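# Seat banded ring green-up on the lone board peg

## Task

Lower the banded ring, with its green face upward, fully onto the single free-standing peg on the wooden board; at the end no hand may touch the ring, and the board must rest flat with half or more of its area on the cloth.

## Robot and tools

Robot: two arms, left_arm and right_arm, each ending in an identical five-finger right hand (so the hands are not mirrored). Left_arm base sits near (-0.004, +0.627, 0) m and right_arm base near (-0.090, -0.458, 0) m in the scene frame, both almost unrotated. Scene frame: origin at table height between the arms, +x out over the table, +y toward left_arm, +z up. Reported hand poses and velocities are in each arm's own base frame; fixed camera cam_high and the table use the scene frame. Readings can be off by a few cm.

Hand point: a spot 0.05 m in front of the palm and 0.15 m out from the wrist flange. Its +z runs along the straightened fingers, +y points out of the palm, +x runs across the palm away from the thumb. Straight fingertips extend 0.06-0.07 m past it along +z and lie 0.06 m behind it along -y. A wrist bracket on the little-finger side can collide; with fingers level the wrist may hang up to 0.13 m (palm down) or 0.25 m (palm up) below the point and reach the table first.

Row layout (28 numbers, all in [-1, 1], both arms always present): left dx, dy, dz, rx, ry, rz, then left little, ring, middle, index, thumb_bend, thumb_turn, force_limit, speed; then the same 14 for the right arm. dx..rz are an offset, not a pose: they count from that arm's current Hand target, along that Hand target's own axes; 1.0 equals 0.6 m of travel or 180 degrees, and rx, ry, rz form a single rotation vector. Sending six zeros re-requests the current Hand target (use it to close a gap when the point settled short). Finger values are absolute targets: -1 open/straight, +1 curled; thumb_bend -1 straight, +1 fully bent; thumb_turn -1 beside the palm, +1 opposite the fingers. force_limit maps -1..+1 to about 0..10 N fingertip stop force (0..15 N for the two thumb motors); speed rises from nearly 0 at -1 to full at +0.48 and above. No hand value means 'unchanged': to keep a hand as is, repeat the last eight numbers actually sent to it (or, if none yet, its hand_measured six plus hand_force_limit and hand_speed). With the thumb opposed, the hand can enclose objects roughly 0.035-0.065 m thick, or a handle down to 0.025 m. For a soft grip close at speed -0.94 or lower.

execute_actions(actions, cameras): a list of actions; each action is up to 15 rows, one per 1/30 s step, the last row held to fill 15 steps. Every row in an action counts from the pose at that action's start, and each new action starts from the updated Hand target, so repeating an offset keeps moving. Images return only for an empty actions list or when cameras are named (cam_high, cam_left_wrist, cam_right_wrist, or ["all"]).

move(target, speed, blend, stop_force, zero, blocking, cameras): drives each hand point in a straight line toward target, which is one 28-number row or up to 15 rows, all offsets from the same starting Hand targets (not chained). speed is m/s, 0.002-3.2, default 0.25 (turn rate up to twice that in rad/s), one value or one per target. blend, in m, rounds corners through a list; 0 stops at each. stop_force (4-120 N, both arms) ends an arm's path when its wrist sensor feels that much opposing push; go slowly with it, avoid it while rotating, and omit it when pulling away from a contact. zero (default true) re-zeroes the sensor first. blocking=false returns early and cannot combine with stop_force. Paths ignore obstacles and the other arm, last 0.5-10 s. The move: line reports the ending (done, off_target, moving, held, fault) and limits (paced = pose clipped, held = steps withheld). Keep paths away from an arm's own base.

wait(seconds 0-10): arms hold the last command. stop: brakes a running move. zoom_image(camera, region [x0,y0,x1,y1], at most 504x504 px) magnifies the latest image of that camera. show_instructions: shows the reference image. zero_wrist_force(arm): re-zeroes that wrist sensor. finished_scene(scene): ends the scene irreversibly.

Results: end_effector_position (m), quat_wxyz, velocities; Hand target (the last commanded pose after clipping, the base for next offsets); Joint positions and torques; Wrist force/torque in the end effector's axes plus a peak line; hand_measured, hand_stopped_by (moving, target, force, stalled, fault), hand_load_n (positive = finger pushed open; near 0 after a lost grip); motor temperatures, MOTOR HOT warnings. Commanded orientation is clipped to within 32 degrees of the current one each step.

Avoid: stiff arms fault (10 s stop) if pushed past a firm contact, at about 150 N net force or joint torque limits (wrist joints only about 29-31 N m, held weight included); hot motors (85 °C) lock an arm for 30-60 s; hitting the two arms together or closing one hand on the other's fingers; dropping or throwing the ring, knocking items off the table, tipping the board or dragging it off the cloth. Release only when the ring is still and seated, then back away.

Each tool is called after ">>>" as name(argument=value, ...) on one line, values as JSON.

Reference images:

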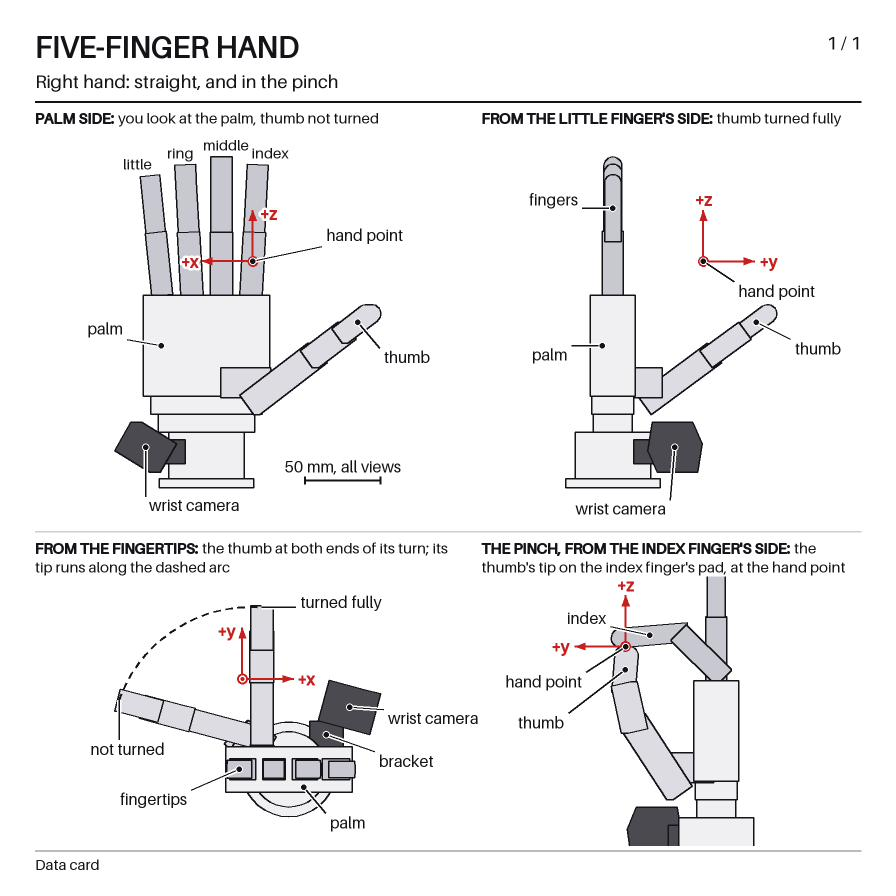

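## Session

>>> execute_actions(actions=[])

Scene clock: 0.00 s.
left_arm: end_effector_position=(+0.1416, +0.5556, +0.3701) hand_measured=(-1.000, -1.000, -1.000, -1.000, -1.000, -1.000) hand_load_n=(+0.0, +0.0, +0.0, +0.0, +0.0, +0.0) hand_stopped_by=(target, target, target, target, target, target) hand_force_limit=0.00 hand_speed=-0.80 end_effector_quat_wxyz=(+0.035, +0.666, +0.298, +0.683) | right_arm: end_effector_position=(+0.9836, +0.0691, +0.2354) hand_measured=(-1.000, -1.000, -1.000, -1.000, -1.000, -1.000) hand_load_n=(+0.0, +0.0, +0.0, +0.0, +0.0, +0.0) hand_stopped_by=(target, target, target, target, target, target) hand_force_limit=0.00 hand_speed=-0.80 end_effector_quat_wxyz=(-0.061, +0.367, +0.926, +0.056)
Joint positions: left_arm=[1.488 -1.518 2.044 -0.381 2.684 1.229] | right_arm=[-0.18 -0.681 0.818 1.532 1.437 -1.002]
Joint velocities: within noise
Joint torques (N m): no reading
Motor temperatures (°C): left_arm=[33 37 29 36 39 40] | right_arm=[39 31 36 33 41 39]
Wrist force (N): no reading
Wrist torque (N m): no reading
Wrist force, peak (N): no reading
Hand target: left_arm +0.1416, +0.5556, +0.3701; +0.035, +0.666, +0.298, +0.683 | right_arm +0.9836, +0.0691, +0.2354; -0.061, +0.367, +0.926, +0.056

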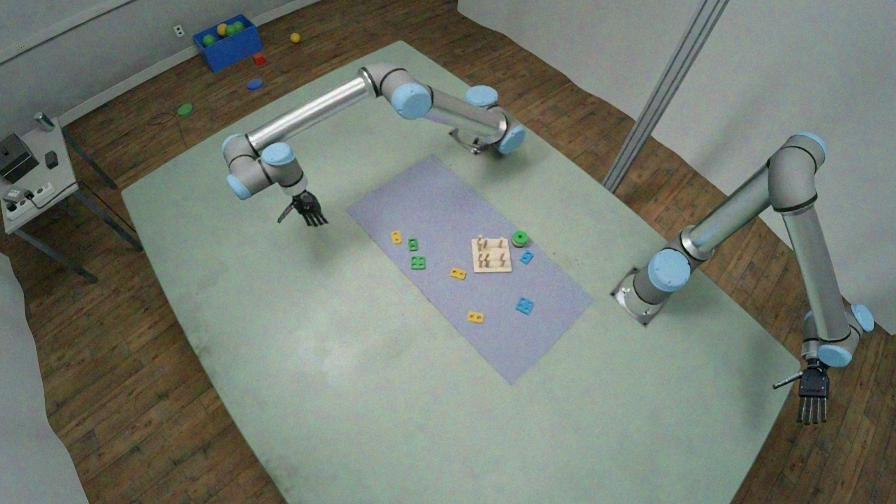

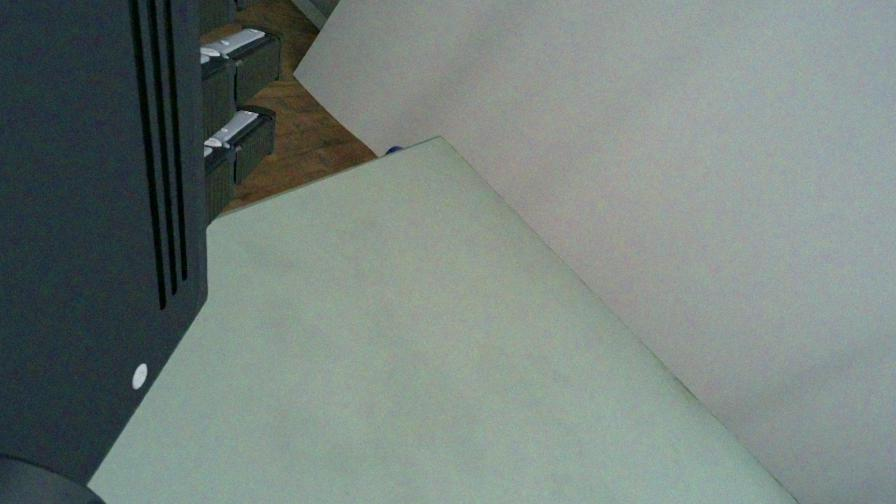

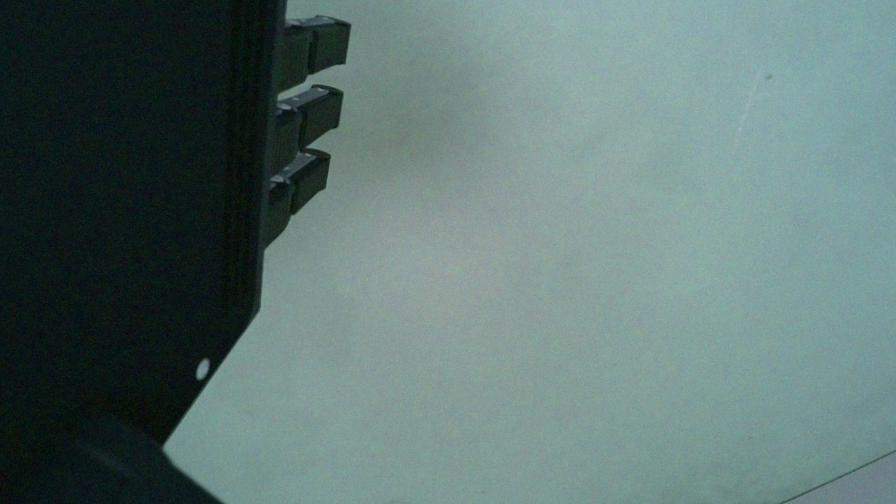

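>>> zoom_image(camera="cam_high", region=[430, 200, 570, 300])

Scaled by 3.600 from the camera's 896x504 image, which has a finer 1280x720 frame.

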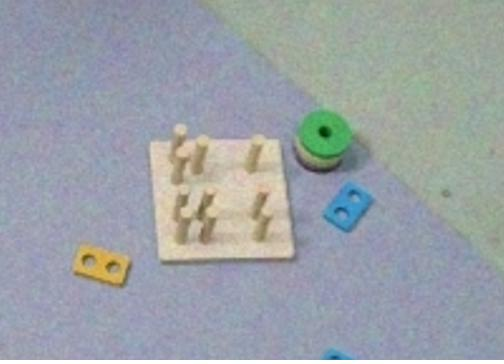

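>>> move(target=[-0.0817,0.2717,0.2568,0.061,-0.267,0.560,-1,-1,-1,-1,-1,-1,0,-0.8,0.892,-0.515,-0.013,-0.178,0.335,-0.154,-1,-1,-1,-1,-1,-1,0,-0.8], cameras=["all"], speed=0.35)

Scene clock: 141.07 s.
left_arm: end_effector_position=(+0.3473, +0.4558, +0.3904) hand_measured=(-1.000, -1.000, -1.000, -1.000, -1.000, -1.000) hand_load_n=(-0.5, +0.0, -0.5, +0.0, +0.0, +0.0) hand_stopped_by=(target, target, target, target, target, target) hand_force_limit=0.00 hand_speed=-0.80 end_effector_quat_wxyz=(-0.438, +0.839, -0.287, +0.146) | right_arm: end_effector_position=(+0.3850, +0.2048, +0.3076) hand_measured=(-1.000, -1.000, -1.000, -1.000, -1.000, -1.000) hand_load_n=(+0.0, +0.0, +0.0, +0.0, +0.0, +0.0) hand_stopped_by=(target, target, target, target, target, target) hand_force_limit=0.00 hand_speed=-0.80 end_effector_quat_wxyz=(-0.395, +0.073, +0.780, +0.481)
Joint positions: left_arm=[0.376 -1.801 1.962 0.524 1.133 2.816] | right_arm=[-0.474 -1.179 2.303 1.759 1.083 -2.236]
Joint torques (N m): left_arm=[-14.23 -36.52 -46.31 -1.11 -3.19 0.7] | right_arm=[12.43 -33.79 -6.53 -1.13 -1.05 -0.9]
Wrist force (N): left_arm=[-1.6 -3.3 -0.8] | right_arm=[-0.8 0.1 -0.3]
Wrist torque (N m): left_arm=[0.05 -0.11 -0.14] | right_arm=[0.16 0.13 0.04]
Wrist force, peak (N): left_arm=[-1.9 -3.6 -1.0] | right_arm=[-1.4 1.4 -0.1]
Hand target: left_arm +0.3473, +0.4558, +0.3906; -0.438, +0.839, -0.287, +0.146 | right_arm +0.3849, +0.2049, +0.3075; -0.395, +0.073, +0.779, +0.481
Off the commanded pose: left_arm 0.000 m, 0 deg | right_arm 0.000 m, 0 deg.
move: done

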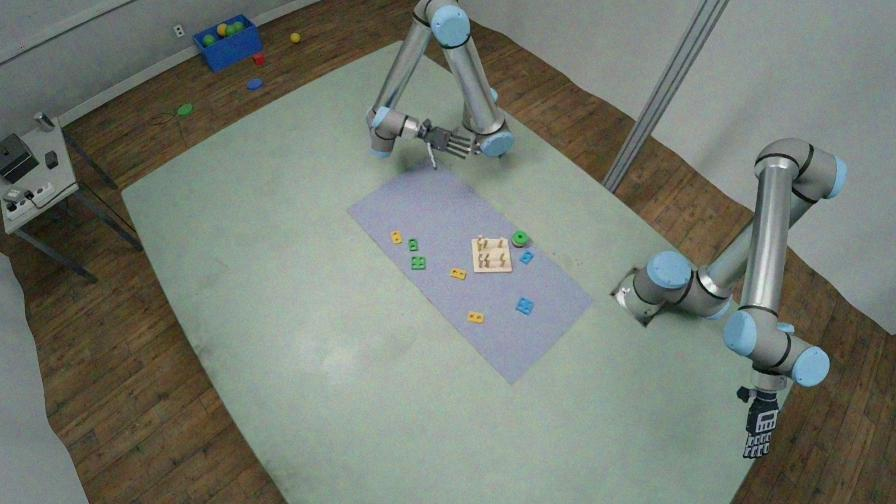

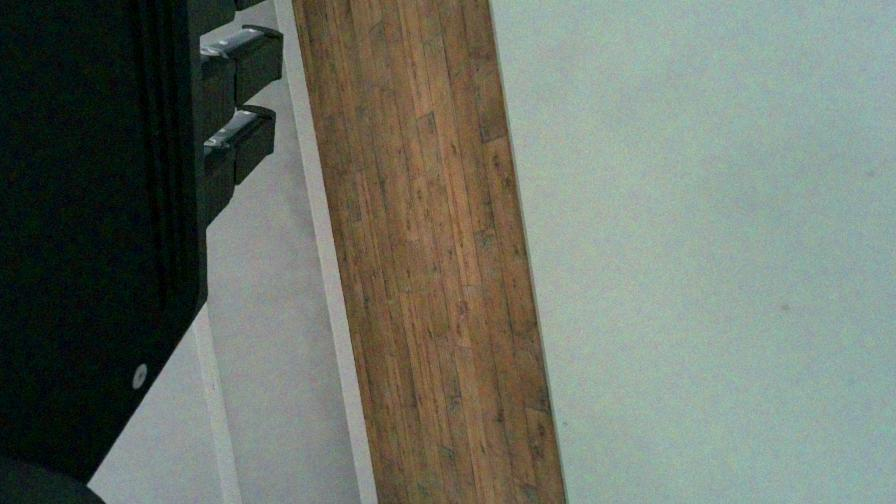

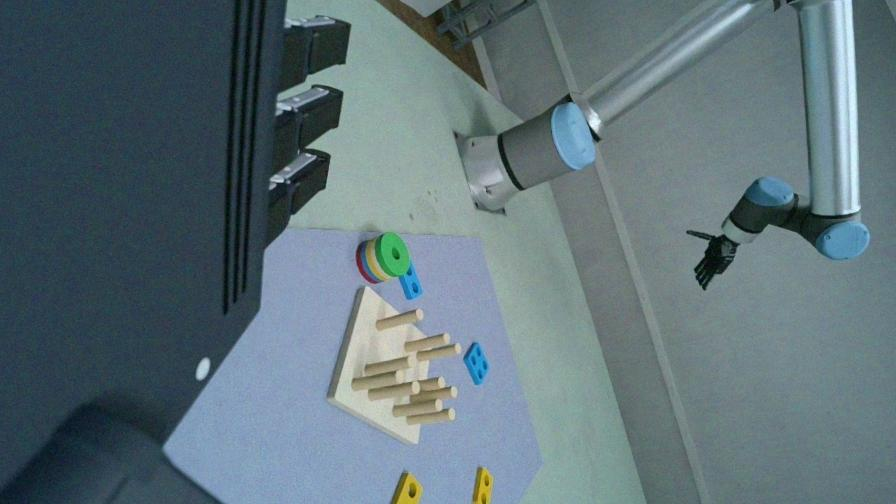

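>>> move(target=[[0.7999,0.2177,-0.2603,0,0.2311,0.1733,-1,-1,-0.5,-0.5,-0.8,1,0,0,0,0,0,0,0,0,-1,-1,-1,-1,-1,-1,0,-0.8],[0.993,0.6897,-0.7226,0,0.4533,0.34,-1,-1,-0.5,-0.5,-0.8,1,0,0,0,0,0,0,0,0,-1,-1,-1,-1,-1,-1,0,-0.8]], cameras=["all"], speed=0.4, blend=0.08)

Scene clock: 163.47 s.
left_arm: end_effector_position=(+0.4581, -0.3766, +0.2962) hand_measured=(-1.000, -1.000, -0.500, -0.500, -0.800, +1.000) hand_load_n=(+0.0, +0.0, +0.0, +0.0, +0.0, +0.0) hand_stopped_by=(target, target, target, target, target, target) hand_force_limit=0.00 hand_speed=0.00 end_effector_quat_wxyz=(+0.166, -0.304, +0.844, -0.409) | right_arm: end_effector_position=(+0.3849, +0.2049, +0.3075) hand_measured=(-1.000, -1.000, -1.000, -1.000, -1.000, -1.000) hand_load_n=(+0.0, -0.5, +0.0, +0.0, -0.5, +0.0) hand_stopped_by=(target, target, target, target, target, target) hand_force_limit=0.00 hand_speed=-0.80 end_effector_quat_wxyz=(-0.395, +0.073, +0.779, +0.481)
Joint positions: left_arm=[-1.137 -1.716 2.051 0.343 1.338 2.997] | right_arm=[-0.474 -1.179 2.303 1.759 1.083 -2.236]
Joint torques (N m): left_arm=[-7.39 -22.65 -27.85 1.5 0.46 1.21] | right_arm=[13.11 -32.61 -5.34 -1.34 -1.74 -1.06]
Wrist force (N): left_arm=[-2.5 -3.3 -1.0] | right_arm=[-0.7 0.3 -0.3]
Wrist torque (N m): left_arm=[0.08 0.05 -0.15] | right_arm=[0.19 0.10 0.06]
Wrist force, peak (N): left_arm=[-4.5 -4.6 -0.2] | right_arm=[-1.1 0.3 -0.2]
Hand target: left_arm +0.4580, -0.3766, +0.2961; +0.166, -0.304, +0.844, -0.409 | right_arm +0.3849, +0.2049, +0.3075; -0.395, +0.073, +0.779, +0.481
Off the commanded pose: left_arm 0.000 m, 0 deg | right_arm 0.000 m, 0 deg.
move: done

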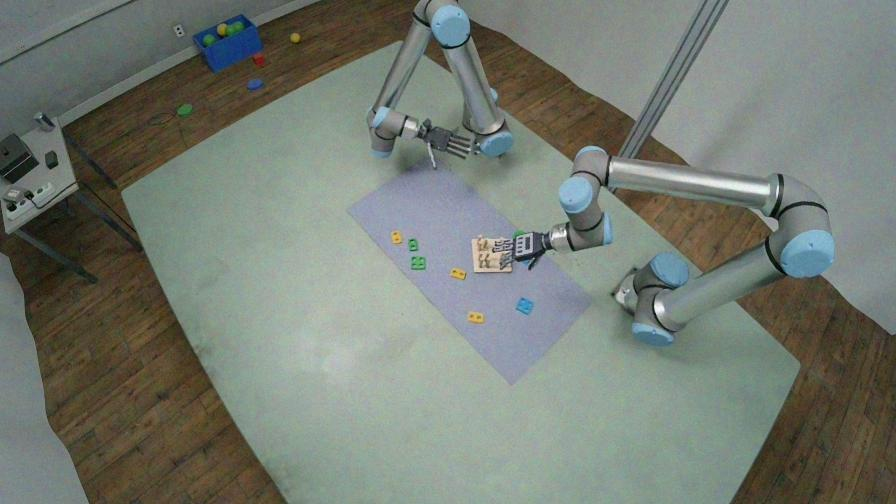

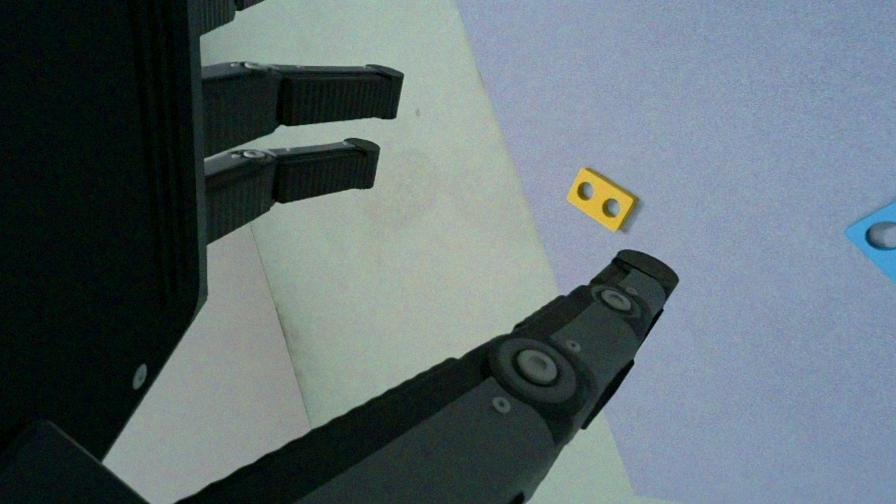

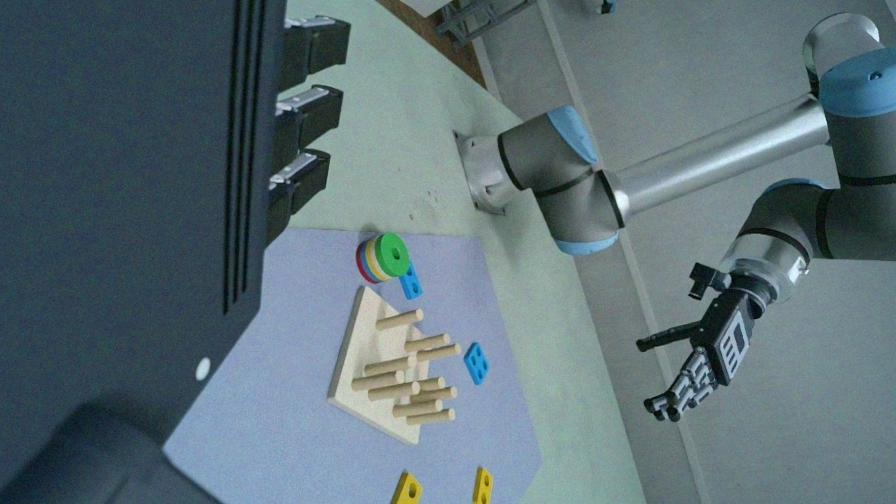

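>>> move(target=[0.394,0.158,0.0285,0.0541,0.1512,0.094,-1,-1,-0.5,-0.5,-0.8,1,0,0,0,0,0,0,0,0,-1,-1,-1,-1,-1,-1,0,-0.8], cameras=["all"], speed=0.3)

Scene clock: 188.67 s.
left_arm: end_effector_position=(+0.2514, -0.4943, +0.2031) hand_measured=(-1.000, -1.000, -0.500, -0.500, -0.800, +1.000) hand_load_n=(+0.0, +0.0, +0.0, +0.0, +0.0, +0.0) hand_stopped_by=(target, target, target, target, target, target) hand_force_limit=0.00 hand_speed=0.00 end_effector_quat_wxyz=(+0.046, -0.058, +0.857, -0.509) | right_arm: end_effector_position=(+0.3849, +0.2049, +0.3075) hand_measured=(-1.000, -1.000, -1.000, -1.000, -1.000, -1.000) hand_load_n=(+0.0, +0.0, +0.0, +0.0, +0.0, +0.0) hand_stopped_by=(target, target, target, target, target, target) hand_force_limit=0.00 hand_speed=-0.80 end_effector_quat_wxyz=(-0.395, +0.073, +0.779, +0.481)
Joint positions: left_arm=[-1.527 -1.786 2.321 -0.035 1.471 3.109] | right_arm=[-0.474 -1.179 2.303 1.759 1.083 -2.236]
Joint torques (N m): left_arm=[-11.06 -31.32 -47.76 -1.34 0.44 0.44] | right_arm=[10.23 -33.52 -6.62 -1.4 -1.89 -1.03]
Wrist force (N): left_arm=[-2.3 -4.0 -0.9] | right_arm=[-1.0 -0.1 -0.1]
Wrist torque (N m): left_arm=[0.00 0.04 -0.13] | right_arm=[0.12 0.15 0.03]
Wrist force, peak (N): left_arm=[-3.9 -4.7 -1.1] | right_arm=[-1.1 0.3 0.0]
Hand target: left_arm +0.2514, -0.4944, +0.2032; +0.046, -0.058, +0.857, -0.510 | right_arm +0.3849, +0.2049, +0.3075; -0.395, +0.073, +0.779, +0.481
Off the commanded pose: left_arm 0.000 m, 0 deg | right_arm 0.000 m, 0 deg.
move: done

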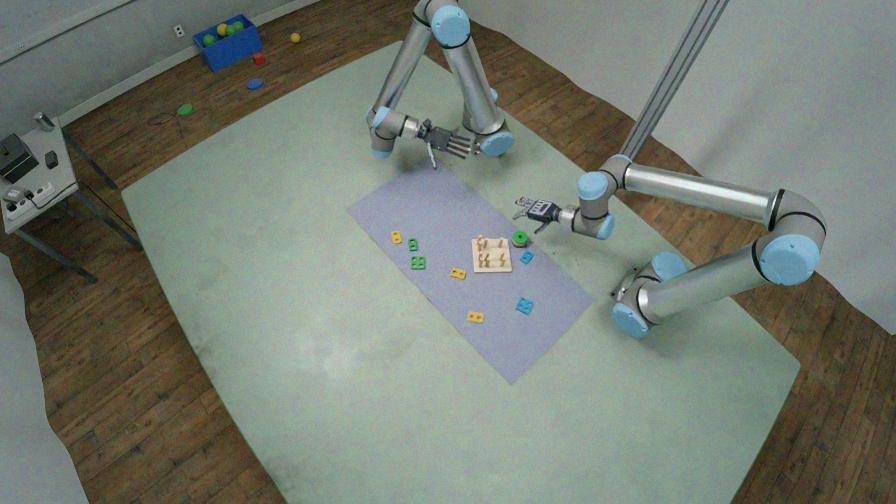

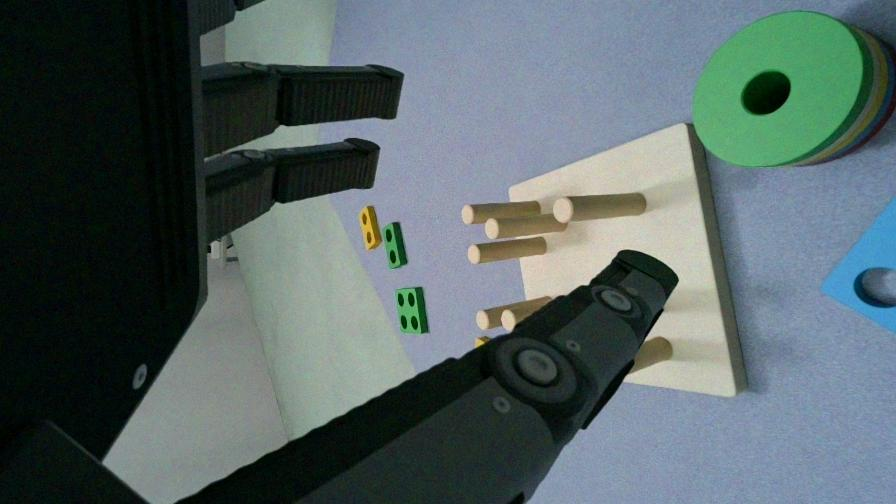

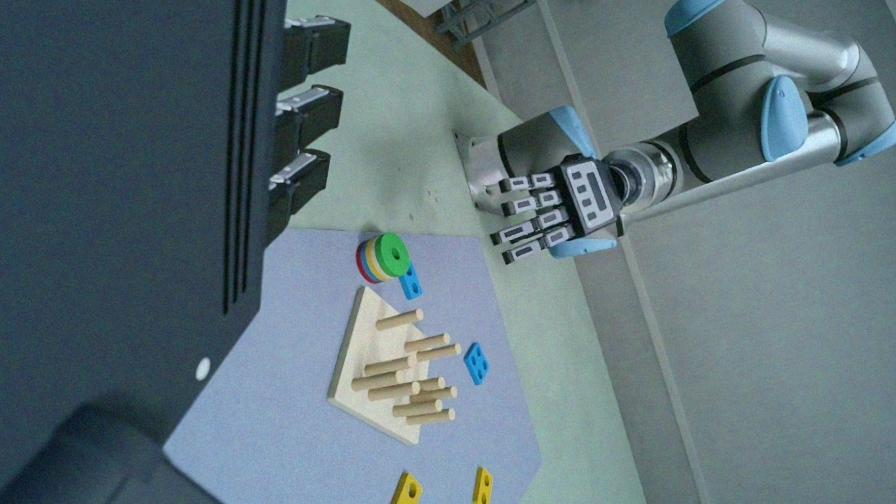

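>>> zoom_image(camera="cam_left_wrist", region=[496, 0, 896, 300])

>>> move(target=[0.0825,0.1347,0.0942,0,0,0,-1,-1,-0.5,-0.5,-0.9,1,0,0,0,0,0,0,0,0,-1,-1,-1,-1,-1,-1,0,-0.8], cameras=["cam_left_wrist","cam_right_wrist"], speed=0.2)

>>> zoom_image(camera="cam_left_wrist", region=[380, 40, 780, 340])

>>> zoom_image(camera="cam_right_wrist", region=[300, 150, 560, 350])

Scaled by 1.260 from the camera's 896x504 image, which has a finer 1280x720 frame.

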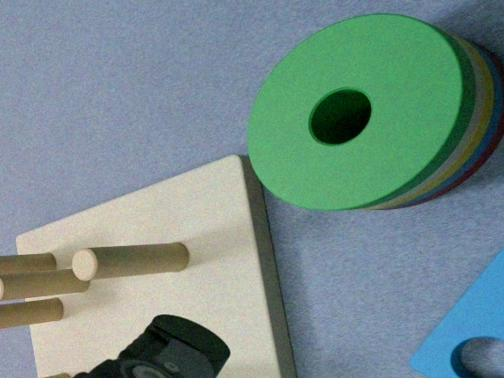

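Scene clock: 237.07 s.
left_arm: end_effector_position=(+0.2060, -0.5123, +0.1043) hand_measured=(-1.000, -1.000, -0.500, -0.500, -0.900, +1.000) hand_load_n=(+0.0, +0.0, +0.0, +0.0, +0.0, +0.0) hand_stopped_by=(target, target, target, target, target, target) hand_force_limit=0.00 hand_speed=0.00 end_effector_quat_wxyz=(+0.046, -0.058, +0.857, -0.510) | right_arm: end_effector_position=(+0.3849, +0.2049, +0.3075) hand_measured=(-1.000, -1.000, -1.000, -1.000, -1.000, -1.000) hand_load_n=(+0.0, +0.0, +0.0, +0.0, +0.0, +0.0) hand_stopped_by=(target, target, target, target, target, target) hand_force_limit=0.00 hand_speed=-0.80 end_effector_quat_wxyz=(-0.395, +0.073, +0.779, +0.481)
Joint positions: left_arm=[-1.677 -1.652 2.435 -0.271 1.34 3.036] | right_arm=[-0.474 -1.179 2.303 1.759 1.083 -2.236]
Joint torques (N m): left_arm=[-7.38 -8.54 -41.38 -1.49 -1.41 -1.05] | right_arm=[11.89 -35.41 -6.36 -1.3 -1.91 -1.13]
Wrist force (N): left_arm=[-2.3 -4.1 -0.7] | right_arm=[-0.7 0.2 0.0]
Wrist torque (N m): left_arm=[-0.10 0.02 0.05] | right_arm=[0.16 0.10 0.05]
Wrist force, peak (N): left_arm=[-3.9 -6.3 -1.6] | right_arm=[-1.1 0.2 -0.3]
Hand target: left_arm +0.2060, -0.5124, +0.1043; +0.046, -0.058, +0.857, -0.510 | right_arm +0.3849, +0.2049, +0.3075; -0.395, +0.073, +0.779, +0.481
Off the commanded pose: left_arm 0.000 m, 0 deg | right_arm 0.000 m, 0 deg.
move: done
Images, in order (width x height): cam_left_wrist 896x504, cam_right_wrist 896x504.

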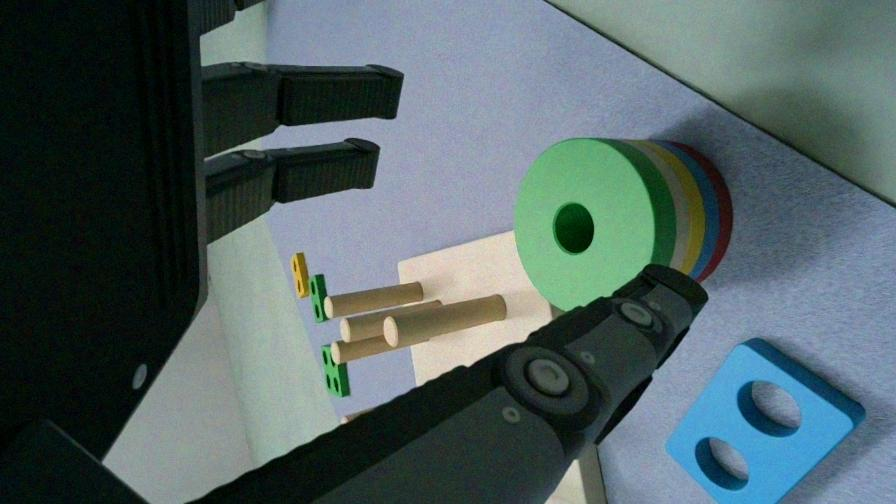

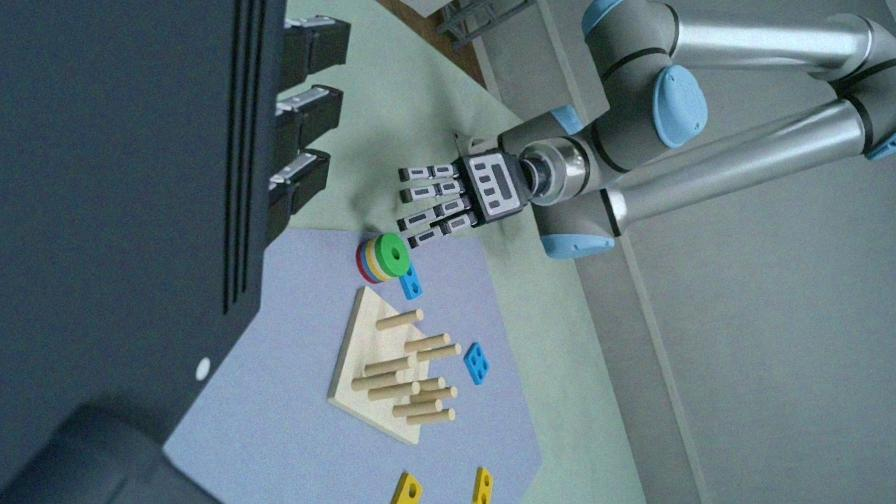

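Scaled by 1.260 from the camera's 896x504 image, which has a finer 1280x720 frame.

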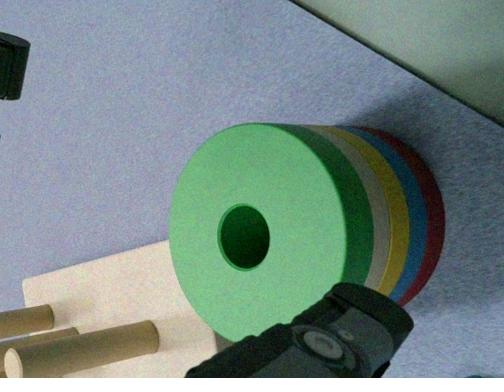

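Scaled by 1.938 from the camera's 896x504 image, which has a finer 1280x720 frame.

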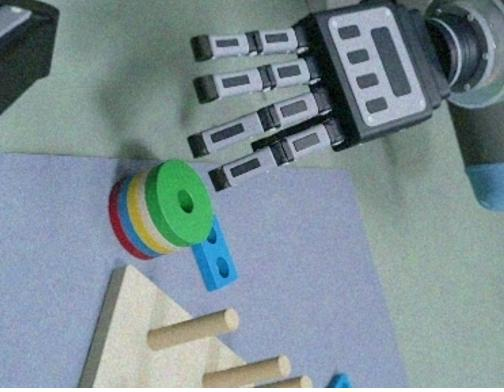

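>>> move(target=[-0.0167,0.0572,0.0346,0,0,0,-1,-1,-0.5,-0.5,-0.9,1,0,0,0,0,0,0,0,0,-1,-1,-1,-1,-1,-1,0,-0.8], cameras=["cam_left_wrist","cam_right_wrist"], speed=0.15, stop_force=8)

>>> zoom_image(camera="cam_right_wrist", region=[320, 190, 480, 320])

Scene clock: 289.20 s.
left_arm: end_effector_position=(+0.2169, -0.5127, +0.0644) hand_measured=(-1.000, -1.000, -0.500, -0.500, -0.900, +1.000) hand_load_n=(+0.0, +0.0, +0.0, +0.0, +0.0, +0.0) hand_stopped_by=(target, target, target, target, target, target) hand_force_limit=0.00 hand_speed=0.00 end_effector_quat_wxyz=(+0.046, -0.058, +0.857, -0.510) | right_arm: end_effector_position=(+0.3849, +0.2049, +0.3075) hand_measured=(-1.000, -1.000, -1.000, -1.000, -1.000, -1.000) hand_load_n=(+0.0, +0.0, +0.0, +0.0, +0.0, +0.0) hand_stopped_by=(target, target, target, target, target, target) hand_force_limit=0.00 hand_speed=-0.80 end_effector_quat_wxyz=(-0.395, +0.073, +0.779, +0.481)
Joint positions: left_arm=[-1.64 -1.568 2.46 -0.384 1.372 3.054] | right_arm=[-0.474 -1.179 2.303 1.759 1.083 -2.236]
Joint torques (N m): left_arm=[-13.65 -17.61 -41.6 -1.67 -1.93 -1.12] | right_arm=[9.91 -34.02 -6.52 -1.42 -1.8 -0.88]
Wrist force (N): left_arm=[-2.5 -4.0 -0.8] | right_arm=[-0.7 -0.2 -0.1]
Wrist torque (N m): left_arm=[-0.04 0.06 -0.15] | right_arm=[0.09 0.10 0.04]
Wrist force, peak (N): left_arm=[-2.3 -4.8 -1.0] | right_arm=[-1.1 0.6 -0.2]
Hand target: left_arm +0.2169, -0.5127, +0.0644; +0.046, -0.058, +0.857, -0.510 | right_arm +0.3849, +0.2049, +0.3075; -0.395, +0.073, +0.779, +0.481
Off the commanded pose: left_arm 0.000 m, 0 deg | right_arm 0.000 m, 0 deg.
move: done
Images, in order (width x height): cam_left_wrist 896x504, cam_right_wrist 896x504.

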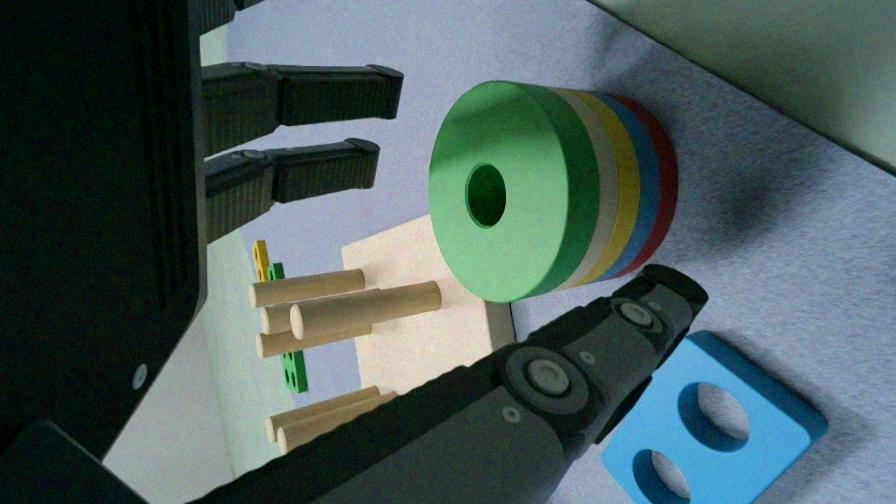

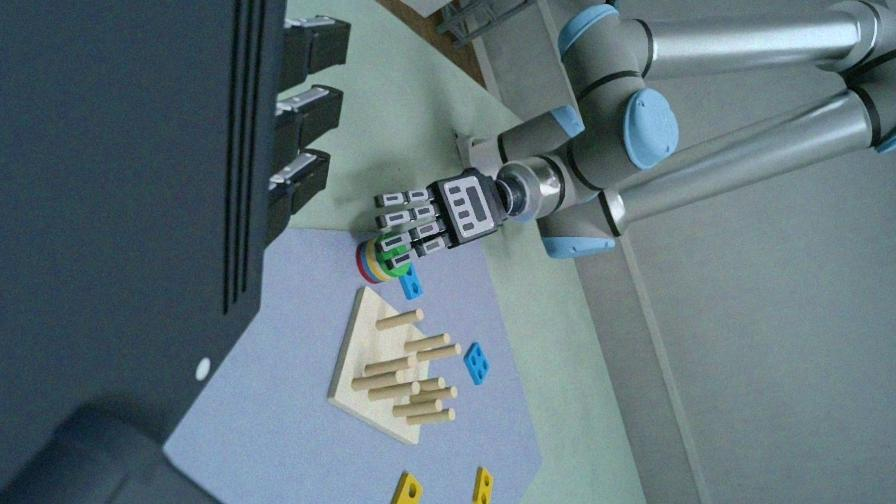

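Scaled by 3.150 from the camera's 896x504 image, which has a finer 1280x720 frame.

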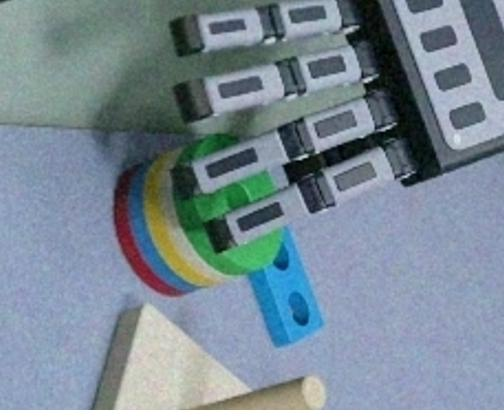

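>>> move(target=[[-0.0025,-0.003,0.006,0,0,0,-1,-1,-0.5,-0.5,-0.9,1,0,0,0,0,0,0,0,0,-1,-1,-1,-1,-1,-1,0,-0.8],[-0.0025,0.0282,0.0218,0,0,0,-1,-1,-0.5,-0.5,-0.9,1,0,0,0,0,0,0,0,0,-1,-1,-1,-1,-1,-1,0,-0.8]], cameras=["cam_left_wrist","cam_right_wrist"], speed=0.1, stop_force=8)

>>> zoom_image(camera="cam_right_wrist", region=[320, 190, 480, 320])

Scene clock: 305.63 s.
left_arm: end_effector_position=(+0.2193, -0.5158, +0.0433) hand_measured=(-1.000, -1.000, -0.500, -0.500, -0.900, +1.000) hand_load_n=(+0.0, +0.0, +0.0, +0.0, +0.0, +0.0) hand_stopped_by=(target, target, target, target, target, target) hand_force_limit=0.00 hand_speed=0.00 end_effector_quat_wxyz=(+0.046, -0.058, +0.857, -0.510) | right_arm: end_effector_position=(+0.3849, +0.2049, +0.3075) hand_measured=(-1.000, -1.000, -1.000, -1.000, -1.000, -1.000) hand_load_n=(+0.0, +0.0, +0.0, +0.0, +0.0, +0.0) hand_stopped_by=(target, target, target, target, target, target) hand_force_limit=0.00 hand_speed=-0.80 end_effector_quat_wxyz=(-0.395, +0.073, +0.779, +0.481)
Joint positions: left_arm=[-1.632 -1.518 2.468 -0.443 1.379 3.058] | right_arm=[-0.474 -1.179 2.303 1.759 1.083 -2.236]
Joint torques (N m): left_arm=[10.87 -43.58 -38.54 -1.52 1.82 1.85] | right_arm=[9.15 -34.66 -6.18 -1.13 -1.84 -1.2]
Wrist force (N): left_arm=[-2.5 -3.6 -0.7] | right_arm=[-0.7 0.2 -0.2]
Wrist torque (N m): left_arm=[0.01 0.07 -0.16] | right_arm=[0.18 0.09 0.06]
Wrist force, peak (N): left_arm=[-2.9 -4.4 -0.7] | right_arm=[-1.1 0.2 0.0]
Hand target: left_arm +0.2193, -0.5158, +0.0433; +0.046, -0.058, +0.857, -0.510 | right_arm +0.3849, +0.2049, +0.3075; -0.395, +0.073, +0.779, +0.481
Off the commanded pose: left_arm 0.000 m, 0 deg | right_arm 0.000 m, 0 deg.
move: done
Images, in order (width x height): cam_left_wrist 896x504, cam_right_wrist 896x504.

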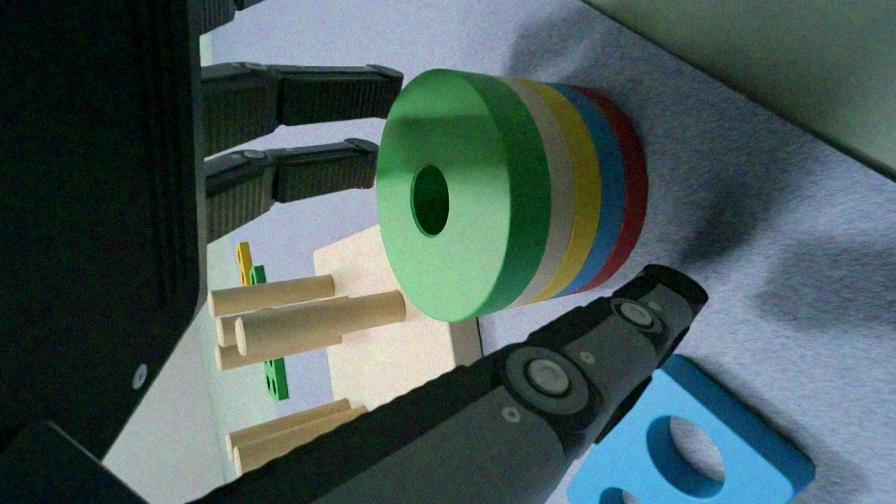

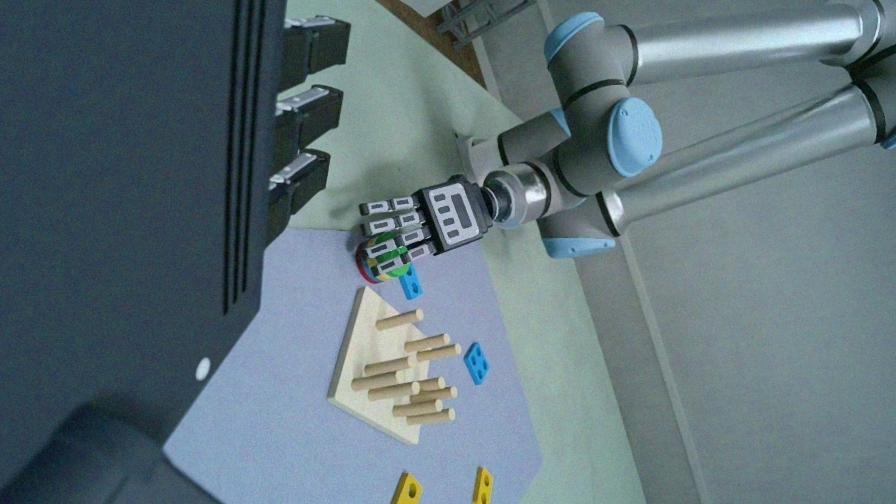

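Scaled by 3.150 from the camera's 896x504 image, which has a finer 1280x720 frame.

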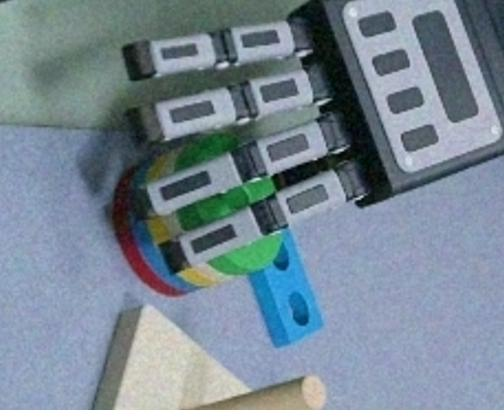

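>>> move(target=[0,0,0,0,0,0,-1,-1,0.1,0.1,-0.1,1,-0.4,-0.9,0,0,0,0,0,0,-1,-1,-1,-1,-1,-1,0,-0.8], cameras=["cam_left_wrist","cam_right_wrist"])

>>> zoom_image(camera="cam_right_wrist", region=[320, 190, 480, 320])

Scene clock: 314.70 s.
left_arm: end_effector_position=(+0.2193, -0.5158, +0.0433) hand_measured=(-1.000, -1.000, -0.204, -0.194, -0.750, +1.000) hand_load_n=(-0.5, +0.0, +1.5, +4.0, +7.0, +0.0) hand_stopped_by=(target, target, force, force, force, target) hand_force_limit=-0.40 hand_speed=-0.90 end_effector_quat_wxyz=(+0.046, -0.058, +0.857, -0.510) | right_arm: end_effector_position=(+0.3849, +0.2049, +0.3075) hand_measured=(-1.000, -1.000, -1.000, -1.000, -1.000, -1.000) hand_load_n=(+0.0, +0.0, +0.0, +0.0, +0.0, +0.0) hand_stopped_by=(target, target, target, target, target, target) hand_force_limit=0.00 hand_speed=-0.80 end_effector_quat_wxyz=(-0.395, +0.073, +0.779, +0.481)
Joint positions: left_arm=[-1.632 -1.518 2.468 -0.443 1.379 3.058] | right_arm=[-0.474 -1.179 2.303 1.759 1.083 -2.236]
Joint torques (N m): left_arm=[11.11 -42.59 -37.99 -1.5 1.85 1.86] | right_arm=[8.7 -33.96 -6.02 -1.29 -1.77 -0.79]
Wrist force (N): left_arm=[-2.7 -4.1 -1.1] | right_arm=[-0.4 0.2 -0.3]
Wrist torque (N m): left_arm=[-0.07 0.09 -0.18] | right_arm=[0.18 0.06 0.07]
Wrist force, peak (N): left_arm=[-2.8 -4.5 -1.0] | right_arm=[-1.1 0.3 -0.3]
Hand target: left_arm +0.2193, -0.5158, +0.0433; +0.046, -0.058, +0.857, -0.510 | right_arm +0.3849, +0.2049, +0.3075; -0.395, +0.073, +0.779, +0.481
Off the commanded pose: left_arm 0.000 m, 0 deg | right_arm 0.000 m, 0 deg.
move: done
Images, in order (width x height): cam_left_wrist 896x504, cam_right_wrist 896x504.

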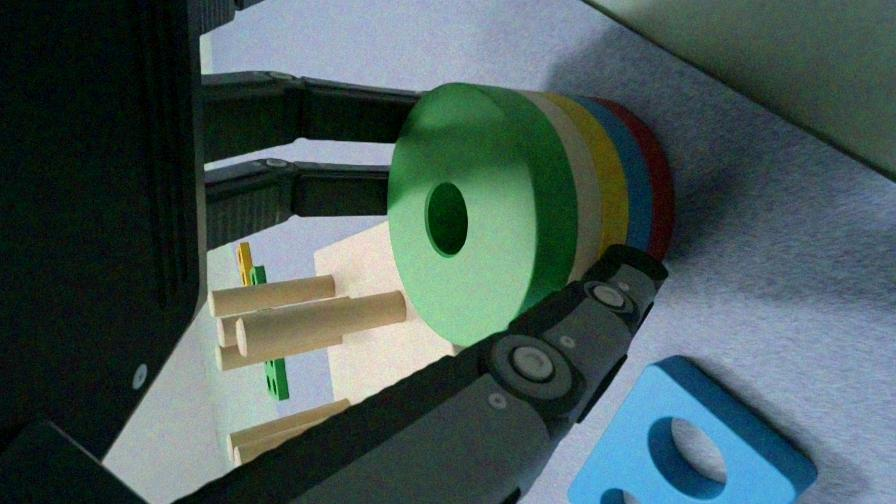

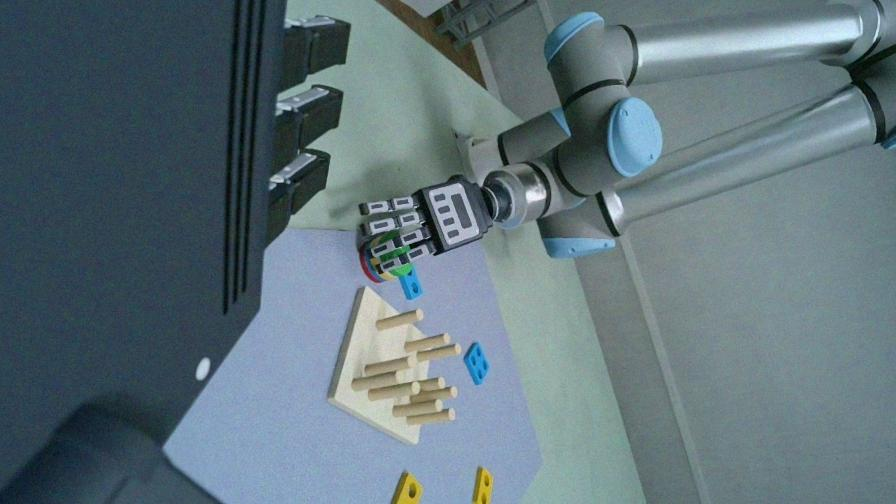

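Scaled by 3.150 from the camera's 896x504 image, which has a finer 1280x720 frame.

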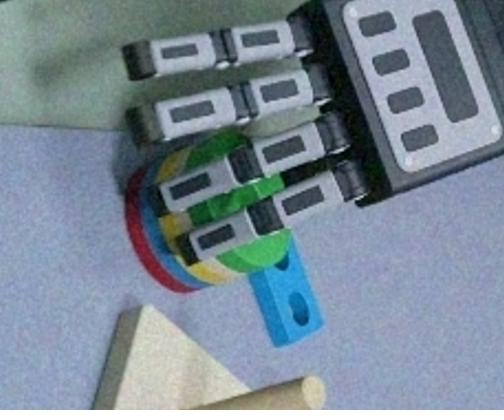

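>>> move(target=[[0,0,0,0,0,0,-1,-1,0.2,0.2,0,1,0.1,-0.9,0,0,0,0,0,0,-1,-1,-1,-1,-1,-1,0,-0.8],[0,-0.1487,-0.0753,0,0,0,-1,-1,0.2,0.2,0,1,0.1,-0.9,0,0,0,0,0,0,-1,-1,-1,-1,-1,-1,0,-0.8],[-0.1258,-0.1878,0.002,0,0,0,-1,-1,0.2,0.2,0,1,0.1,-0.9,0,0,0,0,0,0,-1,-1,-1,-1,-1,-1,0,-0.8]], cameras=["cam_left_wrist","cam_right_wrist"], speed=0.12)

>>> zoom_image(camera="cam_right_wrist", region=[330, 200, 490, 350])

>>> zoom_image(camera="cam_left_wrist", region=[350, 60, 750, 360])

Scene clock: 352.27 s.
left_arm: end_effector_position=(+0.3001, -0.5592, +0.1433) hand_measured=(-1.000, -1.000, -0.188, -0.186, -0.750, +1.000) hand_load_n=(+0.0, +0.0, +6.5, +3.5, +11.5, +0.5) hand_stopped_by=(target, target, force, force, force, target) hand_force_limit=0.10 hand_speed=-0.90 end_effector_quat_wxyz=(+0.046, -0.058, +0.857, -0.510) | right_arm: end_effector_position=(+0.3849, +0.2049, +0.3075) hand_measured=(-1.000, -1.000, -1.000, -1.000, -1.000, -1.000) hand_load_n=(+0.0, +0.0, +0.0, +0.0, +0.0, +0.0) hand_stopped_by=(target, target, target, target, target, target) hand_force_limit=0.00 hand_speed=-0.80 end_effector_quat_wxyz=(-0.395, +0.073, +0.779, +0.481)
Joint positions: left_arm=[-1.407 -1.553 2.245 -0.196 1.576 3.167] | right_arm=[-0.474 -1.179 2.303 1.759 1.083 -2.236]
Joint torques (N m): left_arm=[4.7 -28.57 -26.69 1.29 1.43 0.34] | right_arm=[9.24 -33.93 -6.08 -0.97 -1.68 -0.92]
Wrist force (N): left_arm=[-2.2 -3.0 -0.6] | right_arm=[-1.0 0.5 -0.4]
Wrist torque (N m): left_arm=[0.06 0.04 -0.14] | right_arm=[0.23 0.17 0.04]
Wrist force, peak (N): left_arm=[-2.4 -5.0 -1.1] | right_arm=[-1.1 0.7 -0.2]
Hand target: left_arm +0.3001, -0.5592, +0.1433; +0.046, -0.058, +0.857, -0.510 | right_arm +0.3849, +0.2049, +0.3075; -0.395, +0.073, +0.779, +0.481
Off the commanded pose: left_arm 0.000 m, 0 deg | right_arm 0.000 m, 0 deg.
move: done
Images, in order (width x height): cam_left_wrist 896x504, cam_right_wrist 896x504.

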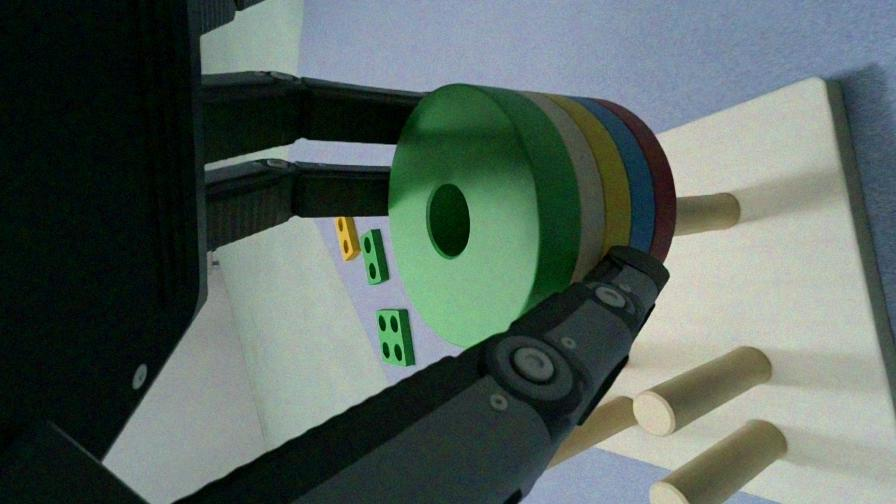

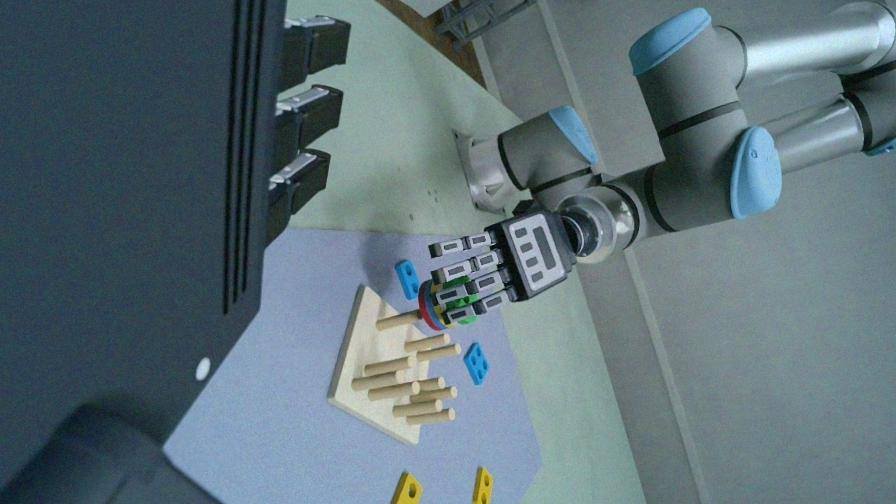

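Scaled by 3.150 from the camera's 896x504 image, which has a finer 1280x720 frame.

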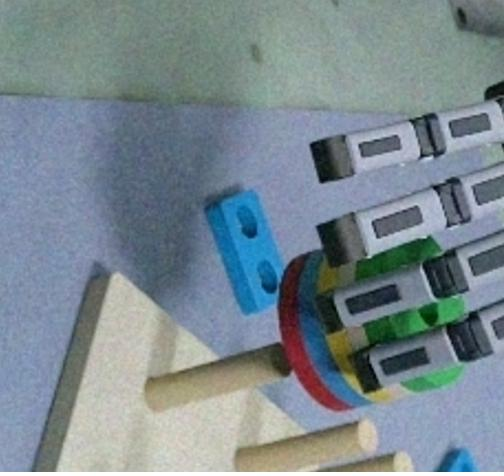

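Scaled by 1.260 from the camera's 896x504 image, which has a finer 1280x720 frame.

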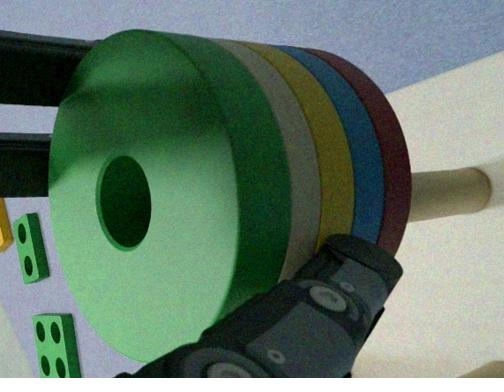

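>>> zoom_image(camera="cam_right_wrist", region=[365, 265, 485, 345])

Scaled by 4.200 from the camera's 896x504 image, which has a finer 1280x720 frame.

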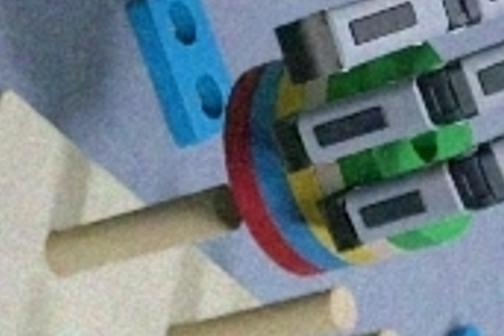

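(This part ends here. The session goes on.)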